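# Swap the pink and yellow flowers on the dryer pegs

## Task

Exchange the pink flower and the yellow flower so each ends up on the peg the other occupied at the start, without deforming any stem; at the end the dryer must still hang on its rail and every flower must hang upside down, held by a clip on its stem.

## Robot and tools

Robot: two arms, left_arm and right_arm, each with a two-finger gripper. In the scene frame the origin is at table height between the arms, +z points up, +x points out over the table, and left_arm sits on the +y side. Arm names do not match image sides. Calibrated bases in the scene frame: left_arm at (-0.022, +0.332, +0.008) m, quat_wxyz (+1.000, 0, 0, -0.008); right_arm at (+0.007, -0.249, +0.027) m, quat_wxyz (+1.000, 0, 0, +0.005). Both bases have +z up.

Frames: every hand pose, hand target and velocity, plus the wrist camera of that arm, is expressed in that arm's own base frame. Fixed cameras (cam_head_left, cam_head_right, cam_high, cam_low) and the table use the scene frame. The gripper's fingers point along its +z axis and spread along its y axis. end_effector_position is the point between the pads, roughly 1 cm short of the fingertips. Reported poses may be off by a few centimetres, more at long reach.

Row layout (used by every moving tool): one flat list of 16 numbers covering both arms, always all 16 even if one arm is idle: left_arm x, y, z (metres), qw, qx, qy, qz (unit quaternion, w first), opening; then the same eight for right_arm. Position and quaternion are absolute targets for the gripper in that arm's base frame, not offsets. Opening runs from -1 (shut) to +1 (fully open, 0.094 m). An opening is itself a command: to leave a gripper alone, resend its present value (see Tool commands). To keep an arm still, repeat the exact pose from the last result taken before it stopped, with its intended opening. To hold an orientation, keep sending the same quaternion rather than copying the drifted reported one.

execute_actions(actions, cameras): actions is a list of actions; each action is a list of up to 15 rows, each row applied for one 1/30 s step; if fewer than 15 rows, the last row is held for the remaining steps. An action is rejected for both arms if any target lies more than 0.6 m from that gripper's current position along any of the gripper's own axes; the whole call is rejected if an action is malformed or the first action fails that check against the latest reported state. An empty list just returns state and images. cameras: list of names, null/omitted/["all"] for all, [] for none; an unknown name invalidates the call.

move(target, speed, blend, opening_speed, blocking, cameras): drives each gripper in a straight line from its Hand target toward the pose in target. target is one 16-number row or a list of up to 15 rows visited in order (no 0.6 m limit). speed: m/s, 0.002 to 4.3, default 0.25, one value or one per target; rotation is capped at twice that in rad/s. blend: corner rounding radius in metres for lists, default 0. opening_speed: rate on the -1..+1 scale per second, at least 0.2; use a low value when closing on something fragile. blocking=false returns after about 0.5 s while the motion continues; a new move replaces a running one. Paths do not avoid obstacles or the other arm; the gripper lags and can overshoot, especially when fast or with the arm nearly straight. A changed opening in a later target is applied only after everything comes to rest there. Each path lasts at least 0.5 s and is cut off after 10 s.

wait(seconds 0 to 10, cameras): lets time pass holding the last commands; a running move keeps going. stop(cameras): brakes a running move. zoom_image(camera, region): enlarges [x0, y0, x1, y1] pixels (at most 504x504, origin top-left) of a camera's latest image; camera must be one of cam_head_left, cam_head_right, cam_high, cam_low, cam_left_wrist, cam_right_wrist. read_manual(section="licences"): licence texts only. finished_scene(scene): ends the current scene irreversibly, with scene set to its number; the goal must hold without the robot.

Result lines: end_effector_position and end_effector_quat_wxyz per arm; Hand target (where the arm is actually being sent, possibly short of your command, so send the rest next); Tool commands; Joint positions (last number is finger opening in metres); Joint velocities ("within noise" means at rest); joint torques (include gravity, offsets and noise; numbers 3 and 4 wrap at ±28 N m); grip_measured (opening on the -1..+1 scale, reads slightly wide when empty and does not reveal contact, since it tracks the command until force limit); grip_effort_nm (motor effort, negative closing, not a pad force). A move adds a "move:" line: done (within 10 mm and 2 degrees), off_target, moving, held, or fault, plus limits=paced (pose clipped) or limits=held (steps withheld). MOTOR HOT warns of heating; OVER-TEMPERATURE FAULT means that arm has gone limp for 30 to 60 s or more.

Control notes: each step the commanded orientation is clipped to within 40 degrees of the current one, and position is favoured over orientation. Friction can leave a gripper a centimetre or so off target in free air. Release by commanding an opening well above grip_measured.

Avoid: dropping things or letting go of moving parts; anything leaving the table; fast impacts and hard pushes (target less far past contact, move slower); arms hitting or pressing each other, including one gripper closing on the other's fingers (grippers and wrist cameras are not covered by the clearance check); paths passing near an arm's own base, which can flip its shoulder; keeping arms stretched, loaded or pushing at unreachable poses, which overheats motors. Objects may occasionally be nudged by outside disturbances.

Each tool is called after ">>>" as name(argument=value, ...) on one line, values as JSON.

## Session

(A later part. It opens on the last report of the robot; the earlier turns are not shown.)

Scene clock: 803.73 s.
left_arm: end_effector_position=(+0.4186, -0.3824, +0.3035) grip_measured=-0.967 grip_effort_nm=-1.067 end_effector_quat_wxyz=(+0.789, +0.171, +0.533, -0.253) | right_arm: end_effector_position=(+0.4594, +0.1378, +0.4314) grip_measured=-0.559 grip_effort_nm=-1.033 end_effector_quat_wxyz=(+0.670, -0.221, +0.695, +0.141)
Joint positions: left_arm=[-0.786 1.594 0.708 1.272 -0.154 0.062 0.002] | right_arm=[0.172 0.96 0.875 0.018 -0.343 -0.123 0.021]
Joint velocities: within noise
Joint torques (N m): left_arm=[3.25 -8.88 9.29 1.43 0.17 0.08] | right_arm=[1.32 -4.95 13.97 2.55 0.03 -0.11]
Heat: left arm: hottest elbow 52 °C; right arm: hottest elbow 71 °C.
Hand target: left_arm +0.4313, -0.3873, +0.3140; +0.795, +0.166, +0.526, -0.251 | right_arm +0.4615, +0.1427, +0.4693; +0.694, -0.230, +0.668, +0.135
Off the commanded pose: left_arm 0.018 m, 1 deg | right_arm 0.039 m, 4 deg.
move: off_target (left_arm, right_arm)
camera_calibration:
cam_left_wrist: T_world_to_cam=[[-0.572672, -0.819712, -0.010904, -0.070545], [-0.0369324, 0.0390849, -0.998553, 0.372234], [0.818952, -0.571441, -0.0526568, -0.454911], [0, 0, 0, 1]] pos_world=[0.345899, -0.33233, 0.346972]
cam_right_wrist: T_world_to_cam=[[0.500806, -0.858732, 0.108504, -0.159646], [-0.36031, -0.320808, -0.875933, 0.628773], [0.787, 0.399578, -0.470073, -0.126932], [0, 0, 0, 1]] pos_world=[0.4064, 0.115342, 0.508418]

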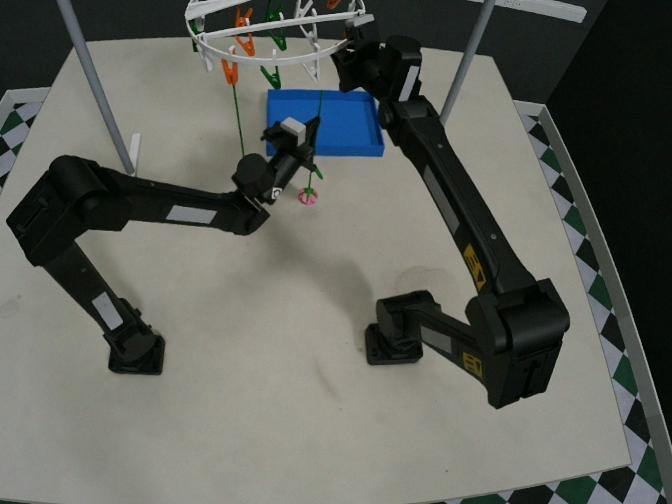

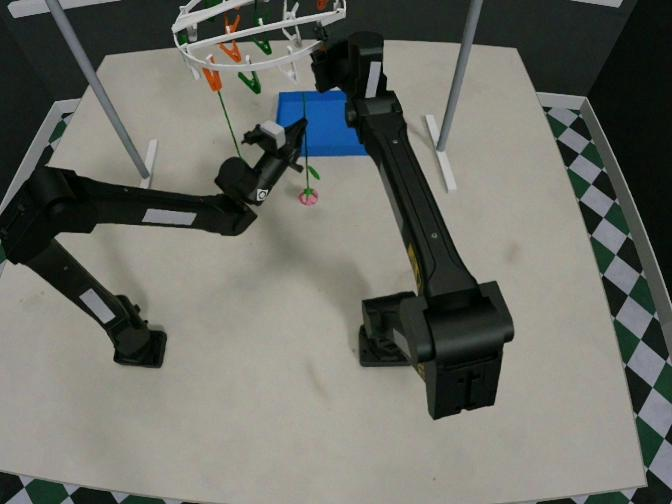

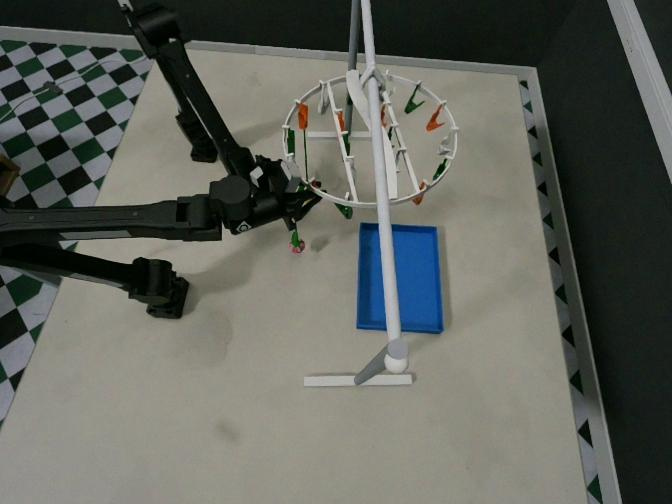

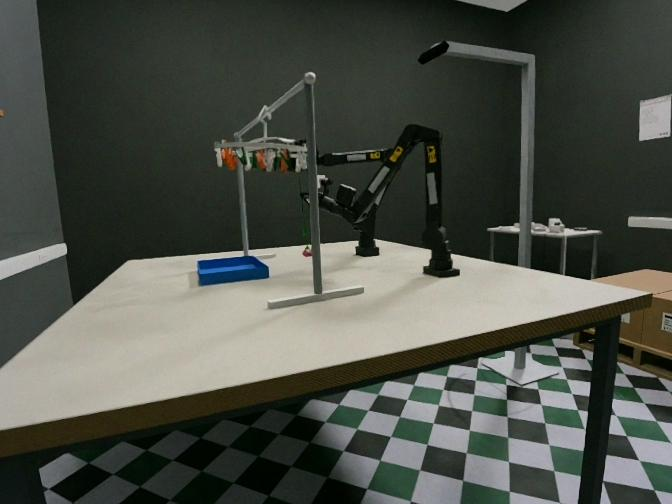

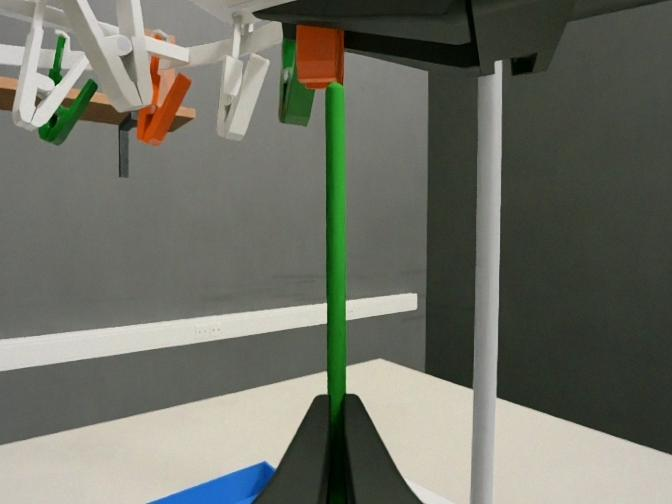

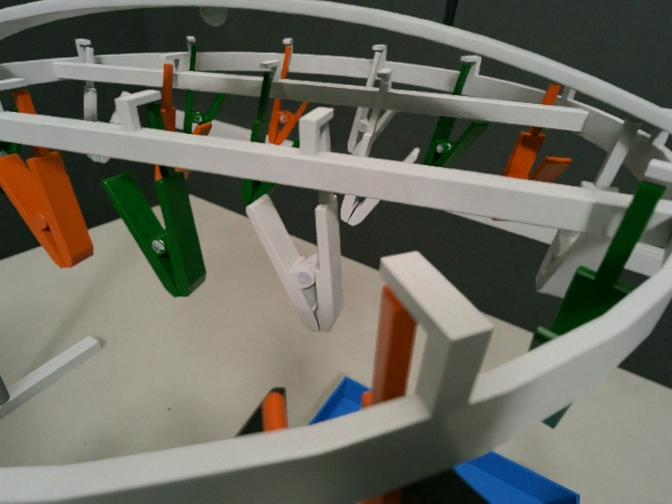

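>>> zoom_image(camera="cam_left_wrist", region=[0, 0, 400, 180])

>>> zoom_image(camera="cam_high", region=[240, 60, 400, 240])

>>> zoom_image(camera="cam_head_right", region=[160, 0, 400, 180])

Scaled by 1.260 from the camera's 672x504 image, which has a finer 960x720 frame.

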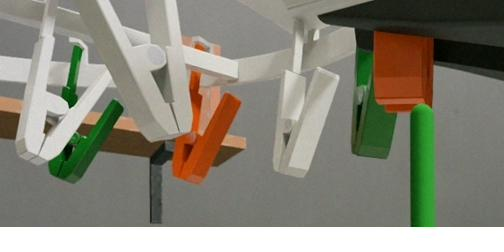

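Scaled by 2.800 from the camera's 672x504 image, which has a finer 960x720 frame.

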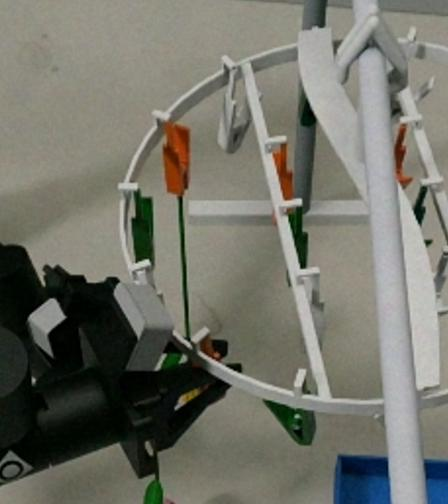

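Scaled by 2.100 from the camera's 672x504 image, which has a finer 960x720 frame.

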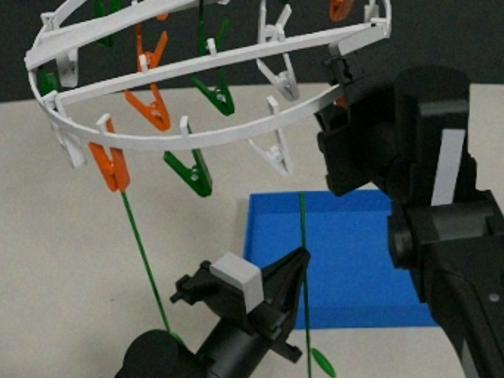

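>>> move(target=[0.487,-0.420,0.320,0.7953,0.1660,0.5264,-0.2508,-0.97,0.464,0.1435,0.470,0.6941,-0.2302,0.6685,0.1349,-0.8], speed=0.06)

>>> zoom_image(camera="cam_left_wrist", region=[240, 0, 480, 180])

>>> zoom_image(camera="cam_head_left", region=[290, 30, 380, 130])

>>> zoom_image(camera="cam_head_right", region=[260, 30, 350, 130])

>>> zoom_image(camera="cam_low", region=[230, 130, 330, 210])

Scene clock: 850.70 s.
left_arm: end_effector_position=(+0.4731, -0.4149, +0.3093) grip_measured=-0.967 grip_effort_nm=-1.062 end_effector_quat_wxyz=(+0.790, +0.174, +0.533, -0.248) | right_arm: end_effector_position=(+0.4594, +0.1378, +0.4314) grip_measured=-0.559 grip_effort_nm=-1.028 end_effector_quat_wxyz=(+0.670, -0.221, +0.695, +0.141)
Joint positions: left_arm=[-0.753 1.707 0.89 1.201 -0.124 0.061 0.002] | right_arm=[0.172 0.96 0.875 0.018 -0.343 -0.123 0.021]
Joint velocities: within noise
Joint torques (N m): left_arm=[3.25 -10.75 9.68 1.5 0.16 -0.05] | right_arm=[1.49 -4.95 13.94 2.52 0.01 -0.11]
Heat: left arm: hottest elbow 53 °C; right arm: hottest elbow 73 °C.
Hand target: left_arm +0.4862, -0.4192, +0.3201; +0.795, +0.166, +0.526, -0.251 | right_arm +0.4615, +0.1427, +0.4693; +0.694, -0.230, +0.668, +0.135
Off the commanded pose: left_arm 0.018 m, 1 deg | right_arm 0.039 m, 4 deg.
move: off_target (left_arm, right_arm)
camera_calibration:
cam_left_wrist: T_world_to_cam=[[-0.568755, -0.822241, -0.0209153, -0.0657324], [-0.0321248, 0.0476161, -0.998349, 0.382434], [0.82188, -0.567144, -0.0534962, -0.517109], [0, 0, 0, 1]] pos_world=[0.399901, -0.365533, 0.352764]
cam_right_wrist: T_world_to_cam=[[0.500806, -0.858732, 0.108504, -0.159646], [-0.36031, -0.320808, -0.875933, 0.628773], [0.787, 0.399578, -0.470073, -0.126932], [0, 0, 0, 1]] pos_world=[0.4064, 0.115342, 0.508418]

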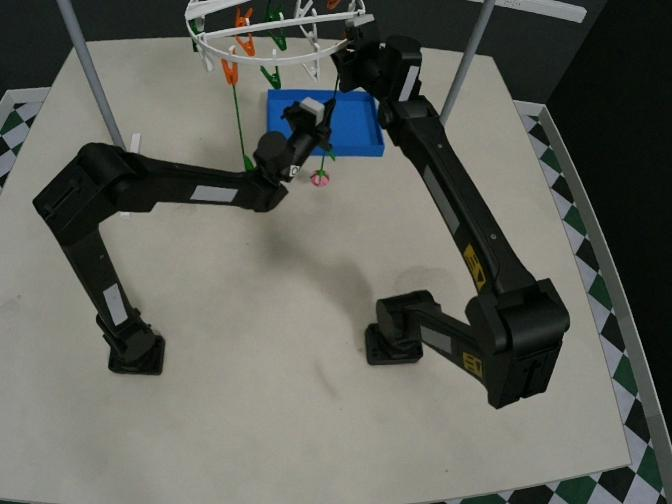

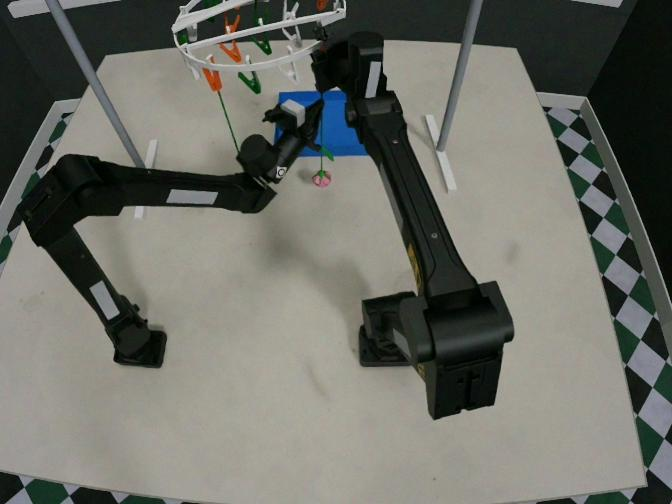

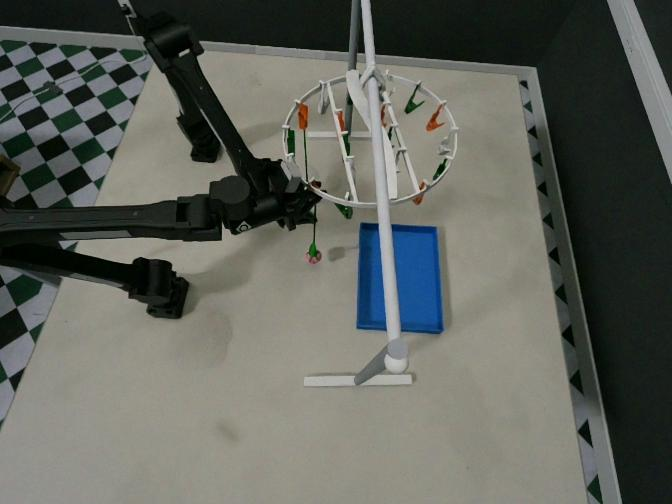

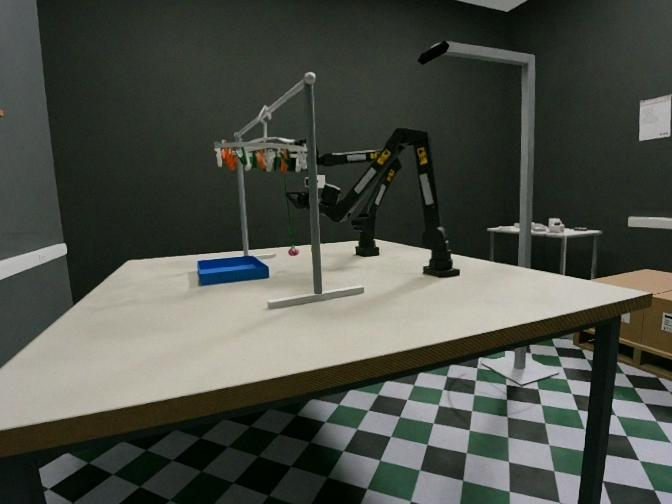

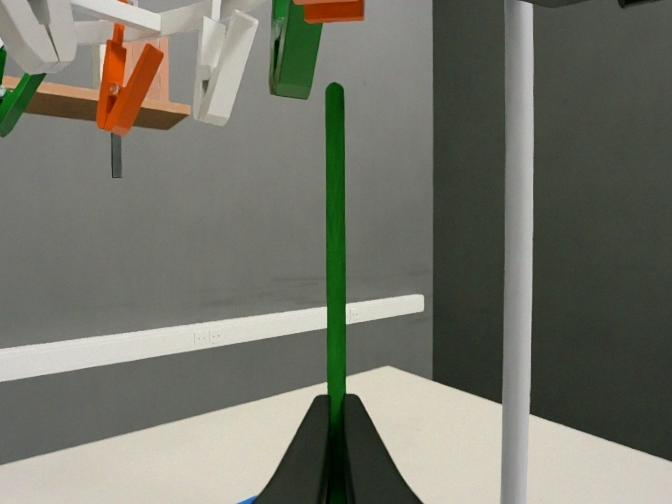

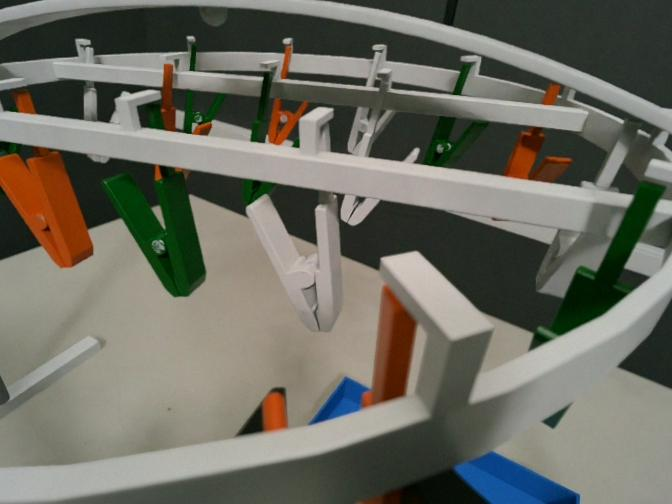

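Scaled by 2.100 from the camera's 672x504 image, which has a finer 960x720 frame.

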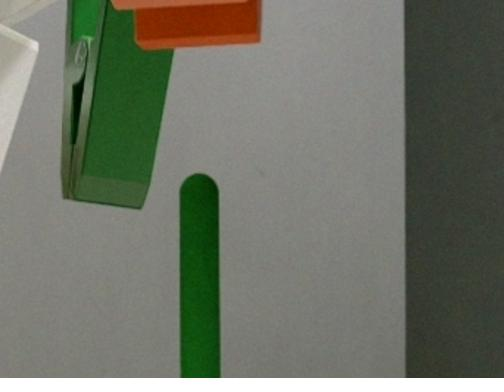

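Scaled by 5.040 from the camera's 672x504 image, which has a finer 960x720 frame.

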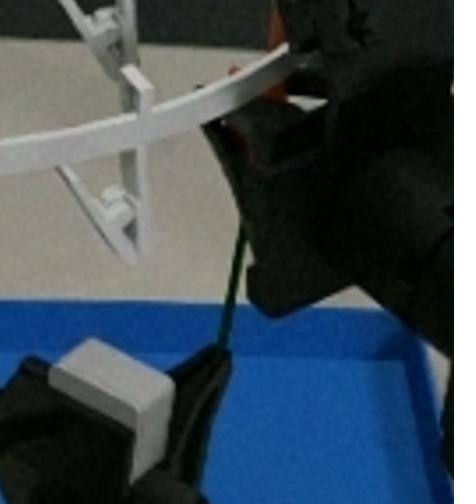

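Scaled by 5.040 from the camera's 672x504 image, which has a finer 960x720 frame.

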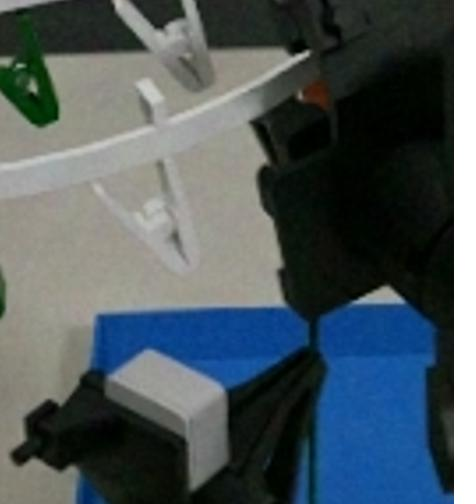

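Scaled by 5.040 from the camera's 672x504 image, which has a finer 960x720 frame.

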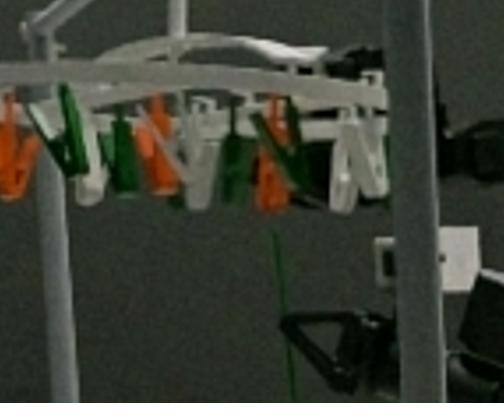

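>>> move(target=[0.4905,-0.421,0.336,0.7953,0.1660,0.5264,-0.2508,-0.97,0.464,0.1435,0.470,0.6941,-0.2302,0.6685,0.1349,-0.8], speed=0.04)

>>> zoom_image(camera="cam_left_wrist", region=[260, 0, 420, 120])

>>> zoom_image(camera="cam_head_right", region=[260, 30, 350, 130])

>>> zoom_image(camera="cam_low", region=[260, 140, 320, 190])

Scene clock: 861.47 s.
left_arm: end_effector_position=(+0.4798, -0.4193, +0.3083) grip_measured=-0.967 grip_effort_nm=-1.062 end_effector_quat_wxyz=(+0.783, +0.179, +0.543, -0.245) | right_arm: end_effector_position=(+0.4594, +0.1378, +0.4314) grip_measured=-0.559 grip_effort_nm=-1.033 end_effector_quat_wxyz=(+0.670, -0.221, +0.695, +0.141)
Joint positions: left_arm=[-0.75 1.707 0.91 1.155 -0.121 0.06 0.002] | right_arm=[0.172 0.96 0.875 0.018 -0.343 -0.123 0.021]
Joint velocities: within noise
Joint torques (N m): left_arm=[3.31 -12.92 9.96 1.55 0.16 -0.05] | right_arm=[1.14 -5.01 13.98 2.54 0.04 -0.11]
Heat: left arm: hottest elbow 54 °C; right arm: hottest elbow 74 °C.
Hand target: left_arm +0.4892, -0.4198, +0.3359; +0.795, +0.166, +0.526, -0.251 | right_arm +0.4615, +0.1427, +0.4693; +0.694, -0.230, +0.668, +0.135
Off the commanded pose: left_arm 0.030 m, 3 deg | right_arm 0.039 m, 4 deg.
move: off_target (left_arm, right_arm)
camera_calibration:
cam_left_wrist: T_world_to_cam=[[-0.569292, -0.821747, -0.0252493, -0.0637172], [-0.0514956, 0.0662932, -0.99647, 0.398418], [0.820521, -0.565983, -0.0800566, -0.515824], [0, 0, 0, 1]] pos_world=[0.407487, -0.370719, 0.354108]
cam_right_wrist: T_world_to_cam=[[0.500806, -0.858732, 0.108504, -0.159646], [-0.36031, -0.320808, -0.875933, 0.628773], [0.787, 0.399578, -0.470073, -0.126932], [0, 0, 0, 1]] pos_world=[0.4064, 0.115342, 0.508418]

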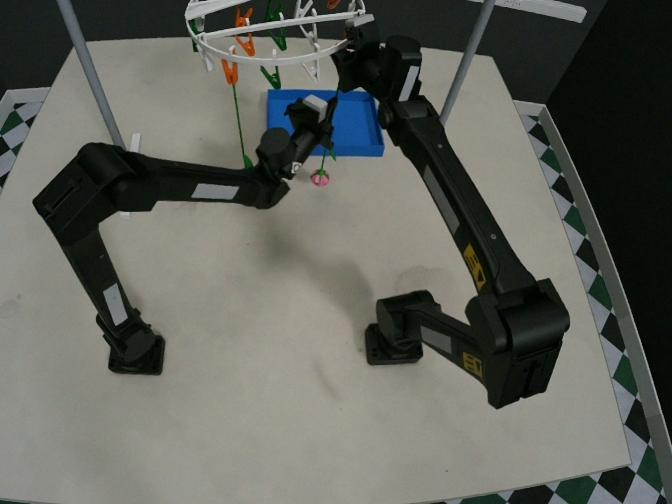

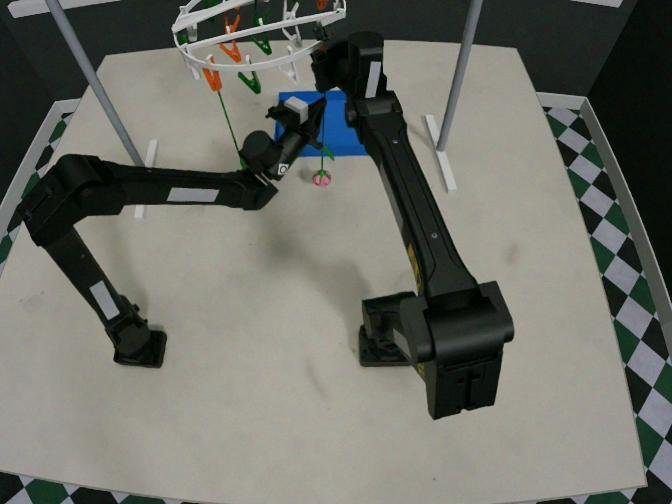

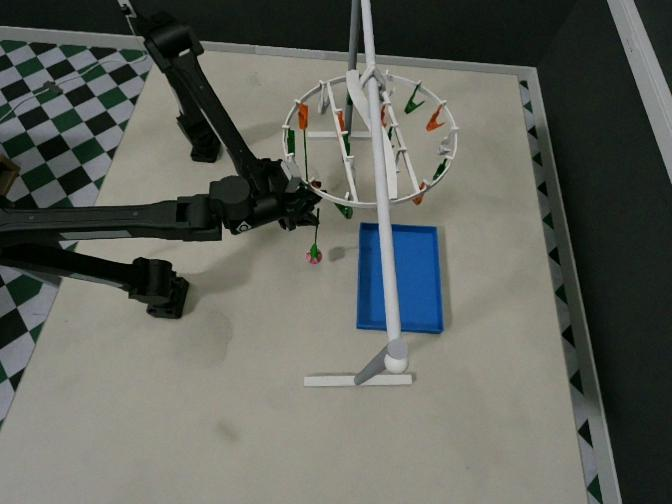

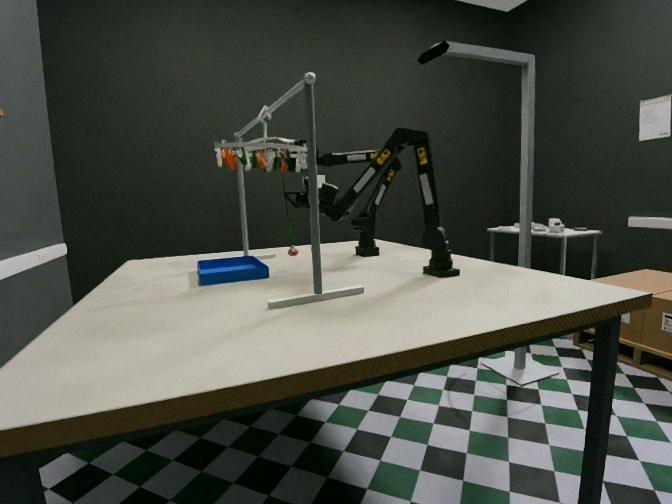

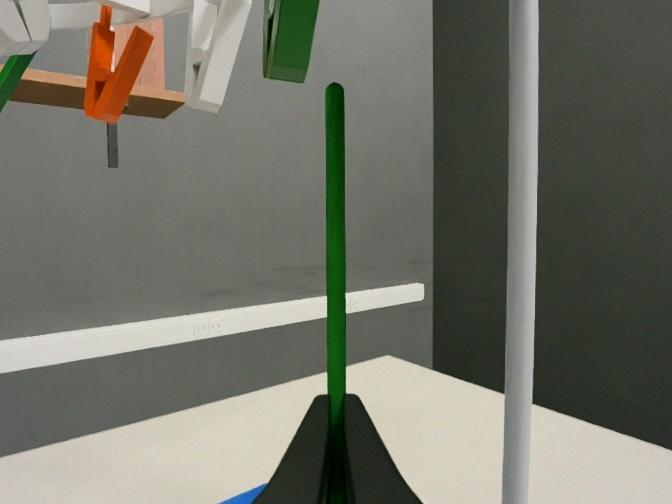

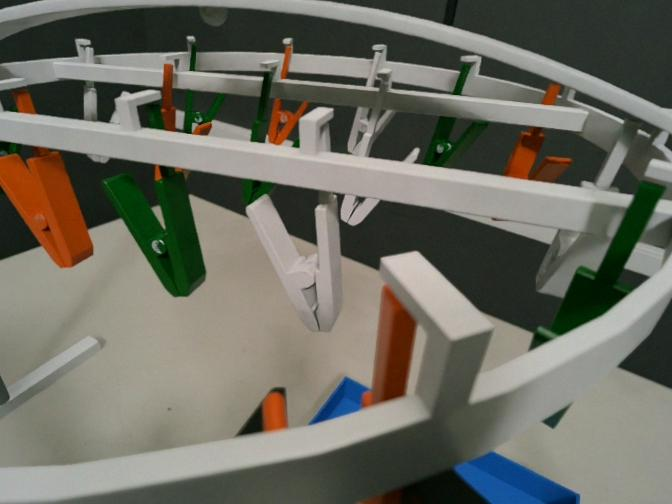

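Scaled by 3.150 from the camera's 672x504 image, which has a finer 960x720 frame.

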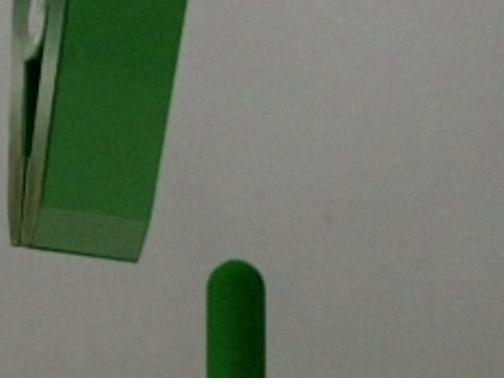

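Scaled by 5.040 from the camera's 672x504 image, which has a finer 960x720 frame.

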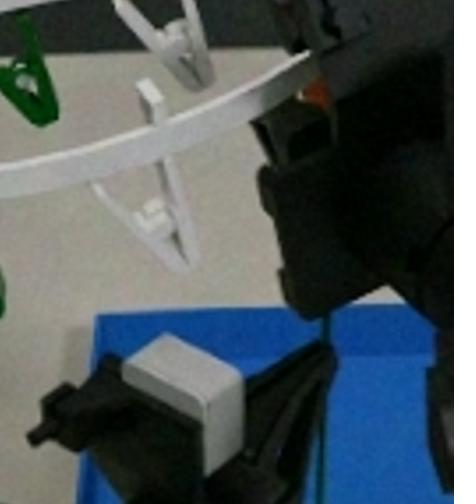

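Scaled by 8.400 from the camera's 672x504 image, which has a finer 960x720 frame.

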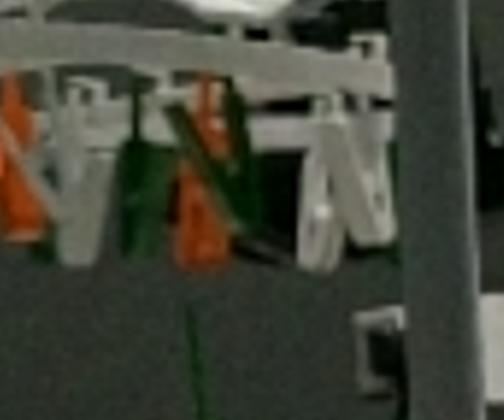

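>>> move(target=[0.4875,-0.4180,0.352,0.7953,0.1660,0.5264,-0.2508,-0.97,0.464,0.1435,0.470,0.6941,-0.2302,0.6685,0.1349,-0.8], speed=0.03, cameras=["cam_left_wrist","cam_low","cam_head_left","cam_head_right"])

>>> zoom_image(camera="cam_left_wrist", region=[260, 0, 420, 120])

>>> zoom_image(camera="cam_head_right", region=[260, 30, 350, 130])

>>> zoom_image(camera="cam_low", region=[260, 140, 320, 190])

Scene clock: 868.40 s.
left_arm: end_effector_position=(+0.4782, -0.4178, +0.3181) grip_measured=-0.967 grip_effort_nm=-1.067 end_effector_quat_wxyz=(+0.781, +0.180, +0.546, -0.244) | right_arm: end_effector_position=(+0.4594, +0.1378, +0.4314) grip_measured=-0.559 grip_effort_nm=-1.038 end_effector_quat_wxyz=(+0.670, -0.221, +0.695, +0.141)
Joint positions: left_arm=[-0.75 1.676 0.91 1.114 -0.121 0.06 0.002] | right_arm=[0.172 0.96 0.875 0.018 -0.343 -0.123 0.021]
Joint velocities: within noise
Joint torques (N m): left_arm=[3.31 -13.39 10.14 1.48 0.15 -0.05] | right_arm=[1.26 -5.07 13.96 2.51 0.03 -0.12]
Heat: left arm: hottest elbow 56 °C; right arm: hottest elbow 74 °C.
Hand target: left_arm +0.4858, -0.4167, +0.3520; +0.795, +0.166, +0.526, -0.251 | right_arm +0.4615, +0.1427, +0.4693; +0.694, -0.230, +0.668, +0.135
Off the commanded pose: left_arm 0.035 m, 3 deg | right_arm 0.039 m, 4 deg.
move: off_target (left_arm, right_arm)
camera_calibration:
cam_left_wrist: T_world_to_cam=[[-0.569746, -0.821387, -0.0267045, -0.0623531], [-0.0580304, 0.0726229, -0.99567, 0.41355], [0.819769, -0.56573, -0.0890421, -0.509546], [0, 0, 0, 1]] pos_world=[0.406183, -0.369514, 0.364723]
Images, in order (width x height): cam_head_left 672x504, cam_head_right 672x504, cam_low 672x504, cam_left_wrist 672x504.

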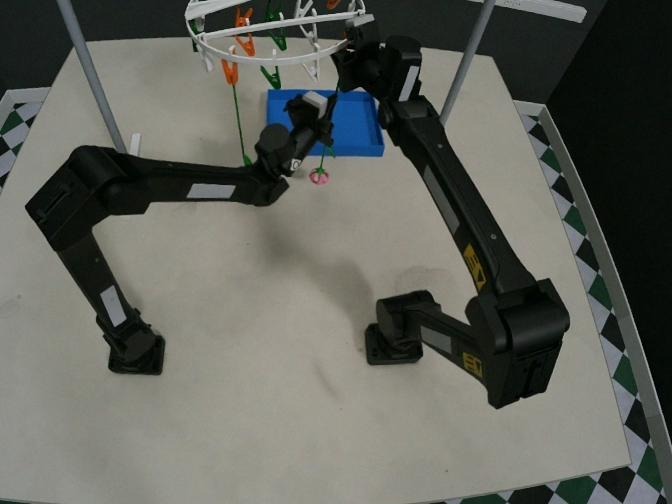

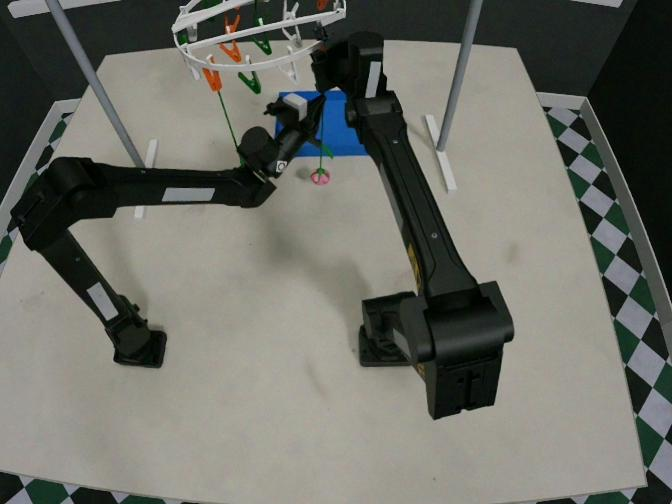

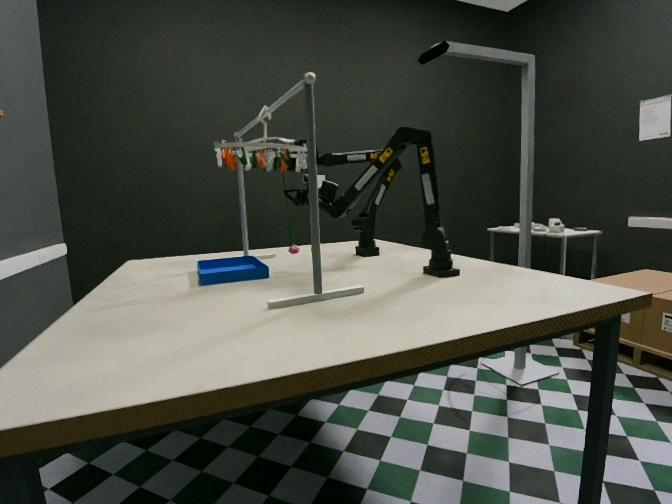

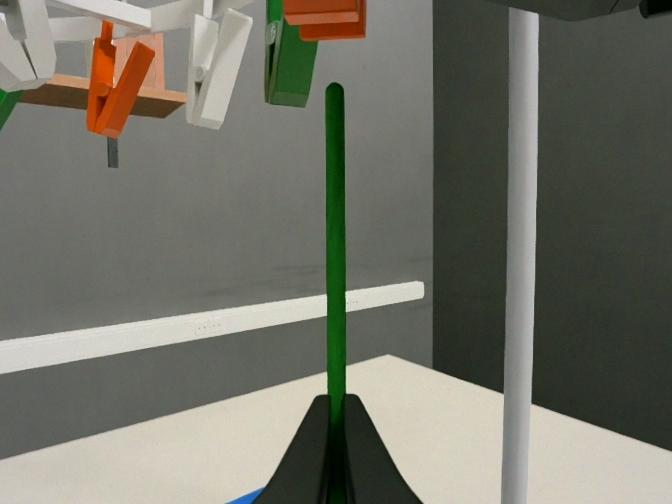

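Scaled by 3.150 from the camera's 672x504 image, which has a finer 960x720 frame.

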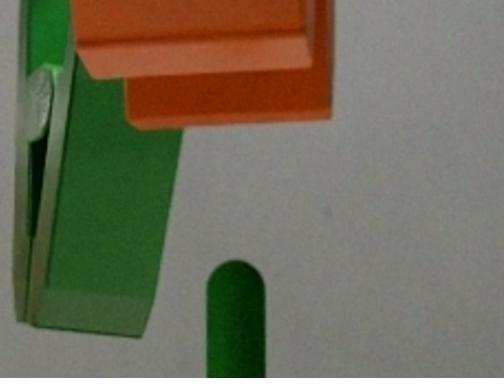

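Scaled by 5.040 from the camera's 672x504 image, which has a finer 960x720 frame.

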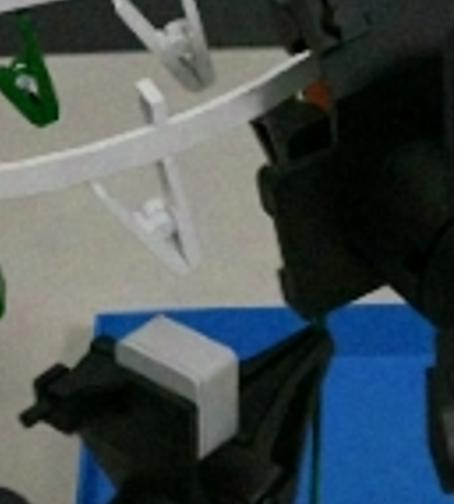

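Scaled by 8.400 from the camera's 672x504 image, which has a finer 960x720 frame.

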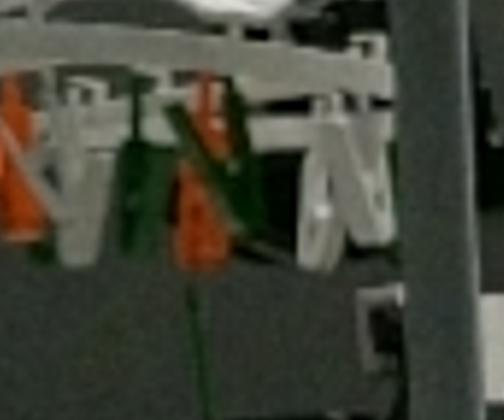

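>>> move(target=[0.4870,-0.4160,0.361,0.8021,0.1627,0.5160,-0.2529,-0.97,0.464,0.1435,0.470,0.6941,-0.2302,0.6685,0.1349,-0.8], speed=0.03, cameras=["cam_left_wrist","cam_low","cam_head_right"])

>>> zoom_image(camera="cam_left_wrist", region=[260, 0, 420, 120])

>>> zoom_image(camera="cam_low", region=[260, 140, 320, 190])

Scene clock: 880.57 s.
left_arm: end_effector_position=(+0.4787, -0.4168, +0.3191) grip_measured=-0.967 grip_effort_nm=-1.062 end_effector_quat_wxyz=(+0.781, +0.181, +0.545, -0.244) | right_arm: end_effector_position=(+0.4594, +0.1378, +0.4314) grip_measured=-0.559 grip_effort_nm=-1.033 end_effector_quat_wxyz=(+0.670, -0.221, +0.695, +0.141)
Joint positions: left_arm=[-0.747 1.675 0.91 1.114 -0.117 0.06 0.002] | right_arm=[0.172 0.96 0.875 0.018 -0.343 -0.123 0.021]
Joint velocities: within noise
Joint torques (N m): left_arm=[3.37 -13.63 10.37 2.24 0.17 -0.03] | right_arm=[1.38 -5.01 13.98 2.56 0.03 -0.11]
Heat: left arm: hottest elbow 59 °C; right arm: hottest elbow 74 °C.
Hand target: left_arm +0.4849, -0.4143, +0.3607; +0.802, +0.163, +0.516, -0.253 | right_arm +0.4615, +0.1427, +0.4693; +0.694, -0.230, +0.668, +0.135
Off the commanded pose: left_arm 0.043 m, 5 deg | right_arm 0.039 m, 4 deg.
move: off_target (left_arm, right_arm)
camera_calibration:
cam_left_wrist: T_world_to_cam=[[-0.570139, -0.821085, -0.0275819, -0.0606327], [-0.0561724, 0.0724551, -0.995789, 0.413525], [0.819626, -0.566188, -0.0874318, -0.510019], [0, 0, 0, 1]] pos_world=[0.406684, -0.368513, 0.36552]
Images, in order (width x height): cam_head_right 672x504, cam_low 672x504, cam_left_wrist 672x504.

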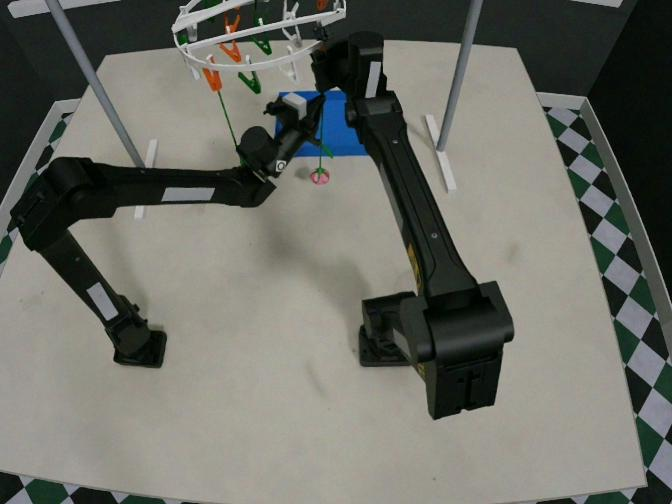

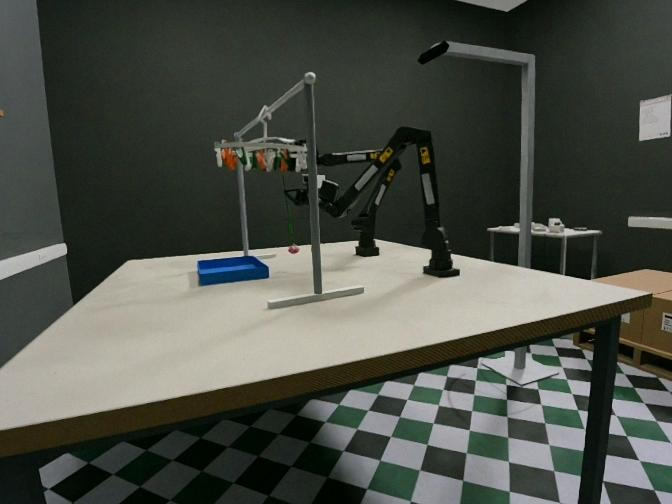

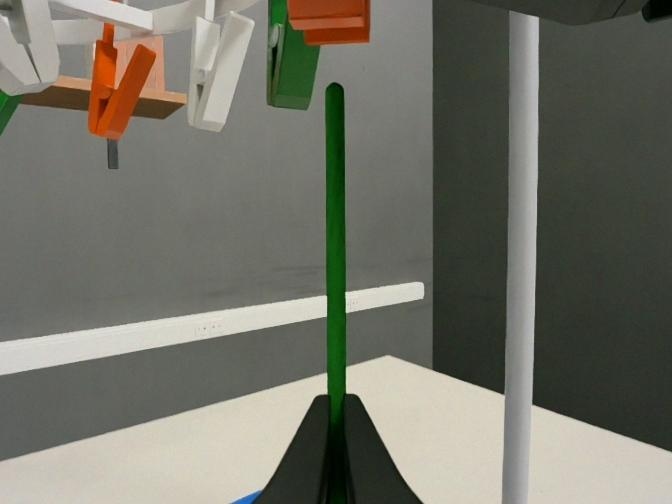

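Scaled by 3.150 from the camera's 672x504 image, which has a finer 960x720 frame.

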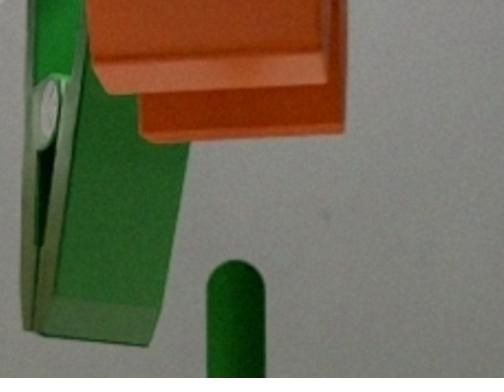

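Scaled by 8.400 from the camera's 672x504 image, which has a finer 960x720 frame.

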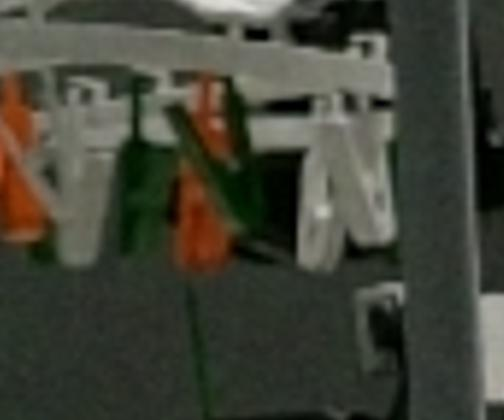

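>>> move(target=[0.4852,-0.4155,0.374,0.8021,0.1627,0.5160,-0.2529,-0.97,0.464,0.1435,0.470,0.6941,-0.2302,0.6685,0.1349,-0.8], speed=0.03, cameras=["cam_left_wrist","cam_low","cam_head_right"])

>>> zoom_image(camera="cam_left_wrist", region=[260, 0, 420, 120])

>>> zoom_image(camera="cam_low", region=[260, 140, 320, 190])

>>> zoom_image(camera="cam_head_right", region=[260, 30, 350, 130])

Scene clock: 885.90 s.
left_arm: end_effector_position=(+0.4768, -0.4148, +0.3359) grip_measured=-0.967 grip_effort_nm=-1.062 end_effector_quat_wxyz=(+0.786, +0.178, +0.539, -0.246) | right_arm: end_effector_position=(+0.4596, +0.1376, +0.4317) grip_measured=-0.559 grip_effort_nm=-1.038 end_effector_quat_wxyz=(+0.670, -0.221, +0.695, +0.140)
Joint positions: left_arm=[-0.747 1.647 0.917 1.097 -0.117 0.06 0.002] | right_arm=[0.172 0.96 0.875 0.018 -0.342 -0.123 0.021]
Joint velocities: within noise
Joint torques (N m): left_arm=[3.19 -13.33 10.7 1.44 0.1 -0.03] | right_arm=[1.38 -5.01 13.97 2.55 -0.04 -0.11]
Heat: left arm: hottest elbow 60 °C; right arm: hottest elbow 74 °C.
Hand target: left_arm +0.4833, -0.4139, +0.3735; +0.802, +0.163, +0.516, -0.253 | right_arm +0.4615, +0.1427, +0.4692; +0.694, -0.230, +0.669, +0.135
Off the commanded pose: left_arm 0.039 m, 4 deg | right_arm 0.039 m, 4 deg.
move: off_target (left_arm, right_arm)
camera_calibration:
cam_left_wrist: T_world_to_cam=[[-0.569773, -0.821414, -0.0252466, -0.060661], [-0.0429028, 0.0604105, -0.997251, 0.419189], [0.820681, -0.567124, -0.0696612, -0.512711], [0, 0, 0, 1]] pos_world=[0.404194, -0.365922, 0.380789]
Images, in order (width x height): cam_head_right 672x504, cam_low 672x504, cam_left_wrist 672x504.

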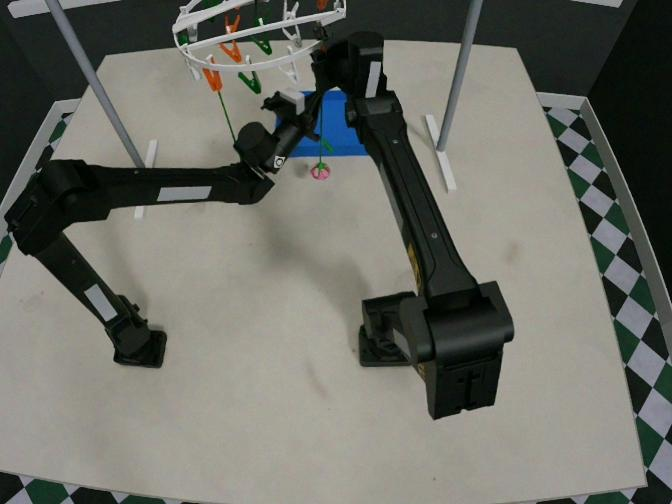

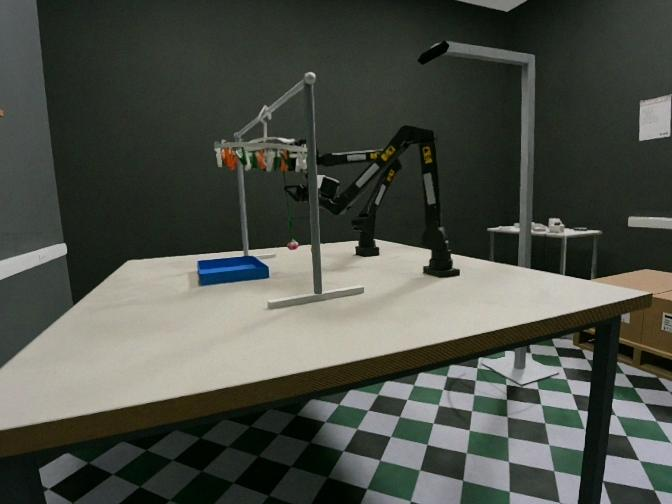

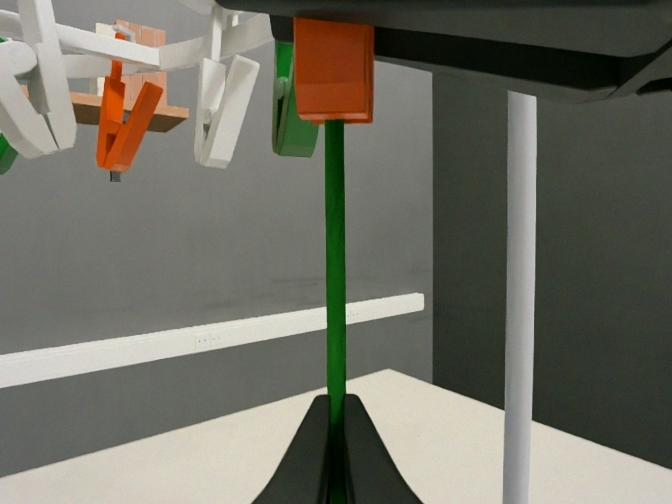

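Scaled by 3.150 from the camera's 672x504 image, which has a finer 960x720 frame.

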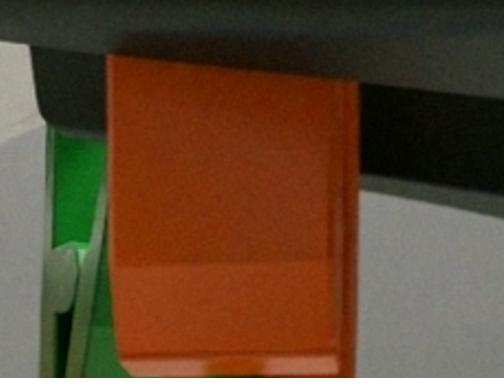

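Scaled by 8.400 from the camera's 672x504 image, which has a finer 960x720 frame.

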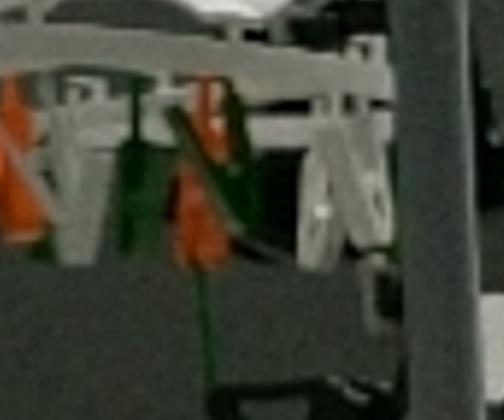

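Scaled by 5.040 from the camera's 672x504 image, which has a finer 960x720 frame.

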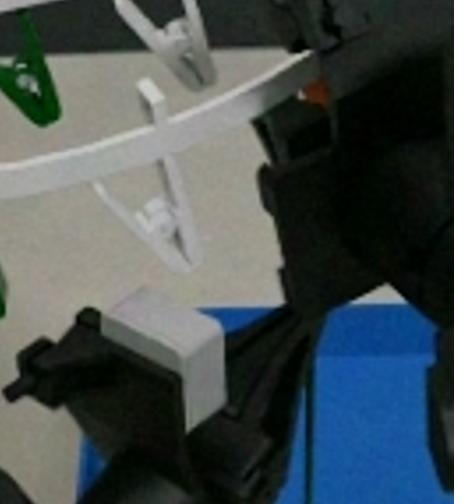

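>>> zoom_image(camera="cam_left_wrist", region=[285, 80, 385, 160])

>>> zoom_image(camera="cam_low", region=[274, 155, 304, 185])

Scaled by 5.040 from the camera's 672x504 image, which has a finer 960x720 frame.

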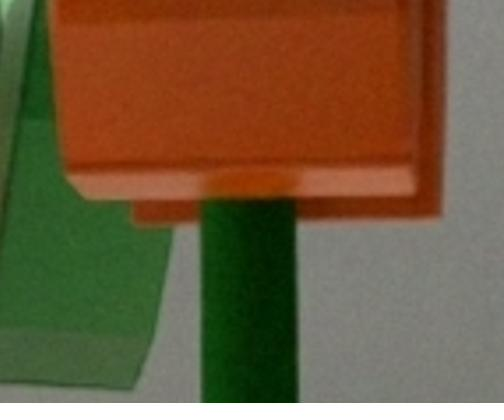

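Scaled by 16.800 from the camera's 672x504 image, which has a finer 960x720 frame.

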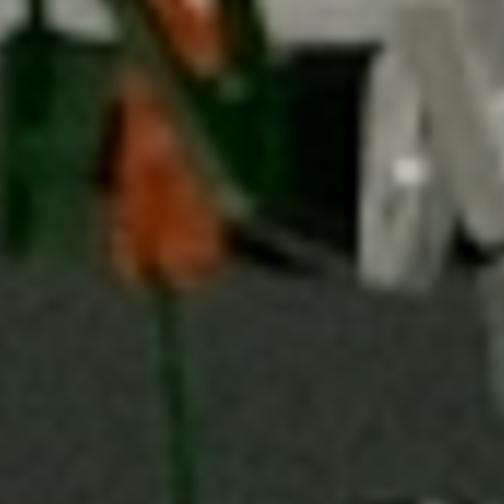

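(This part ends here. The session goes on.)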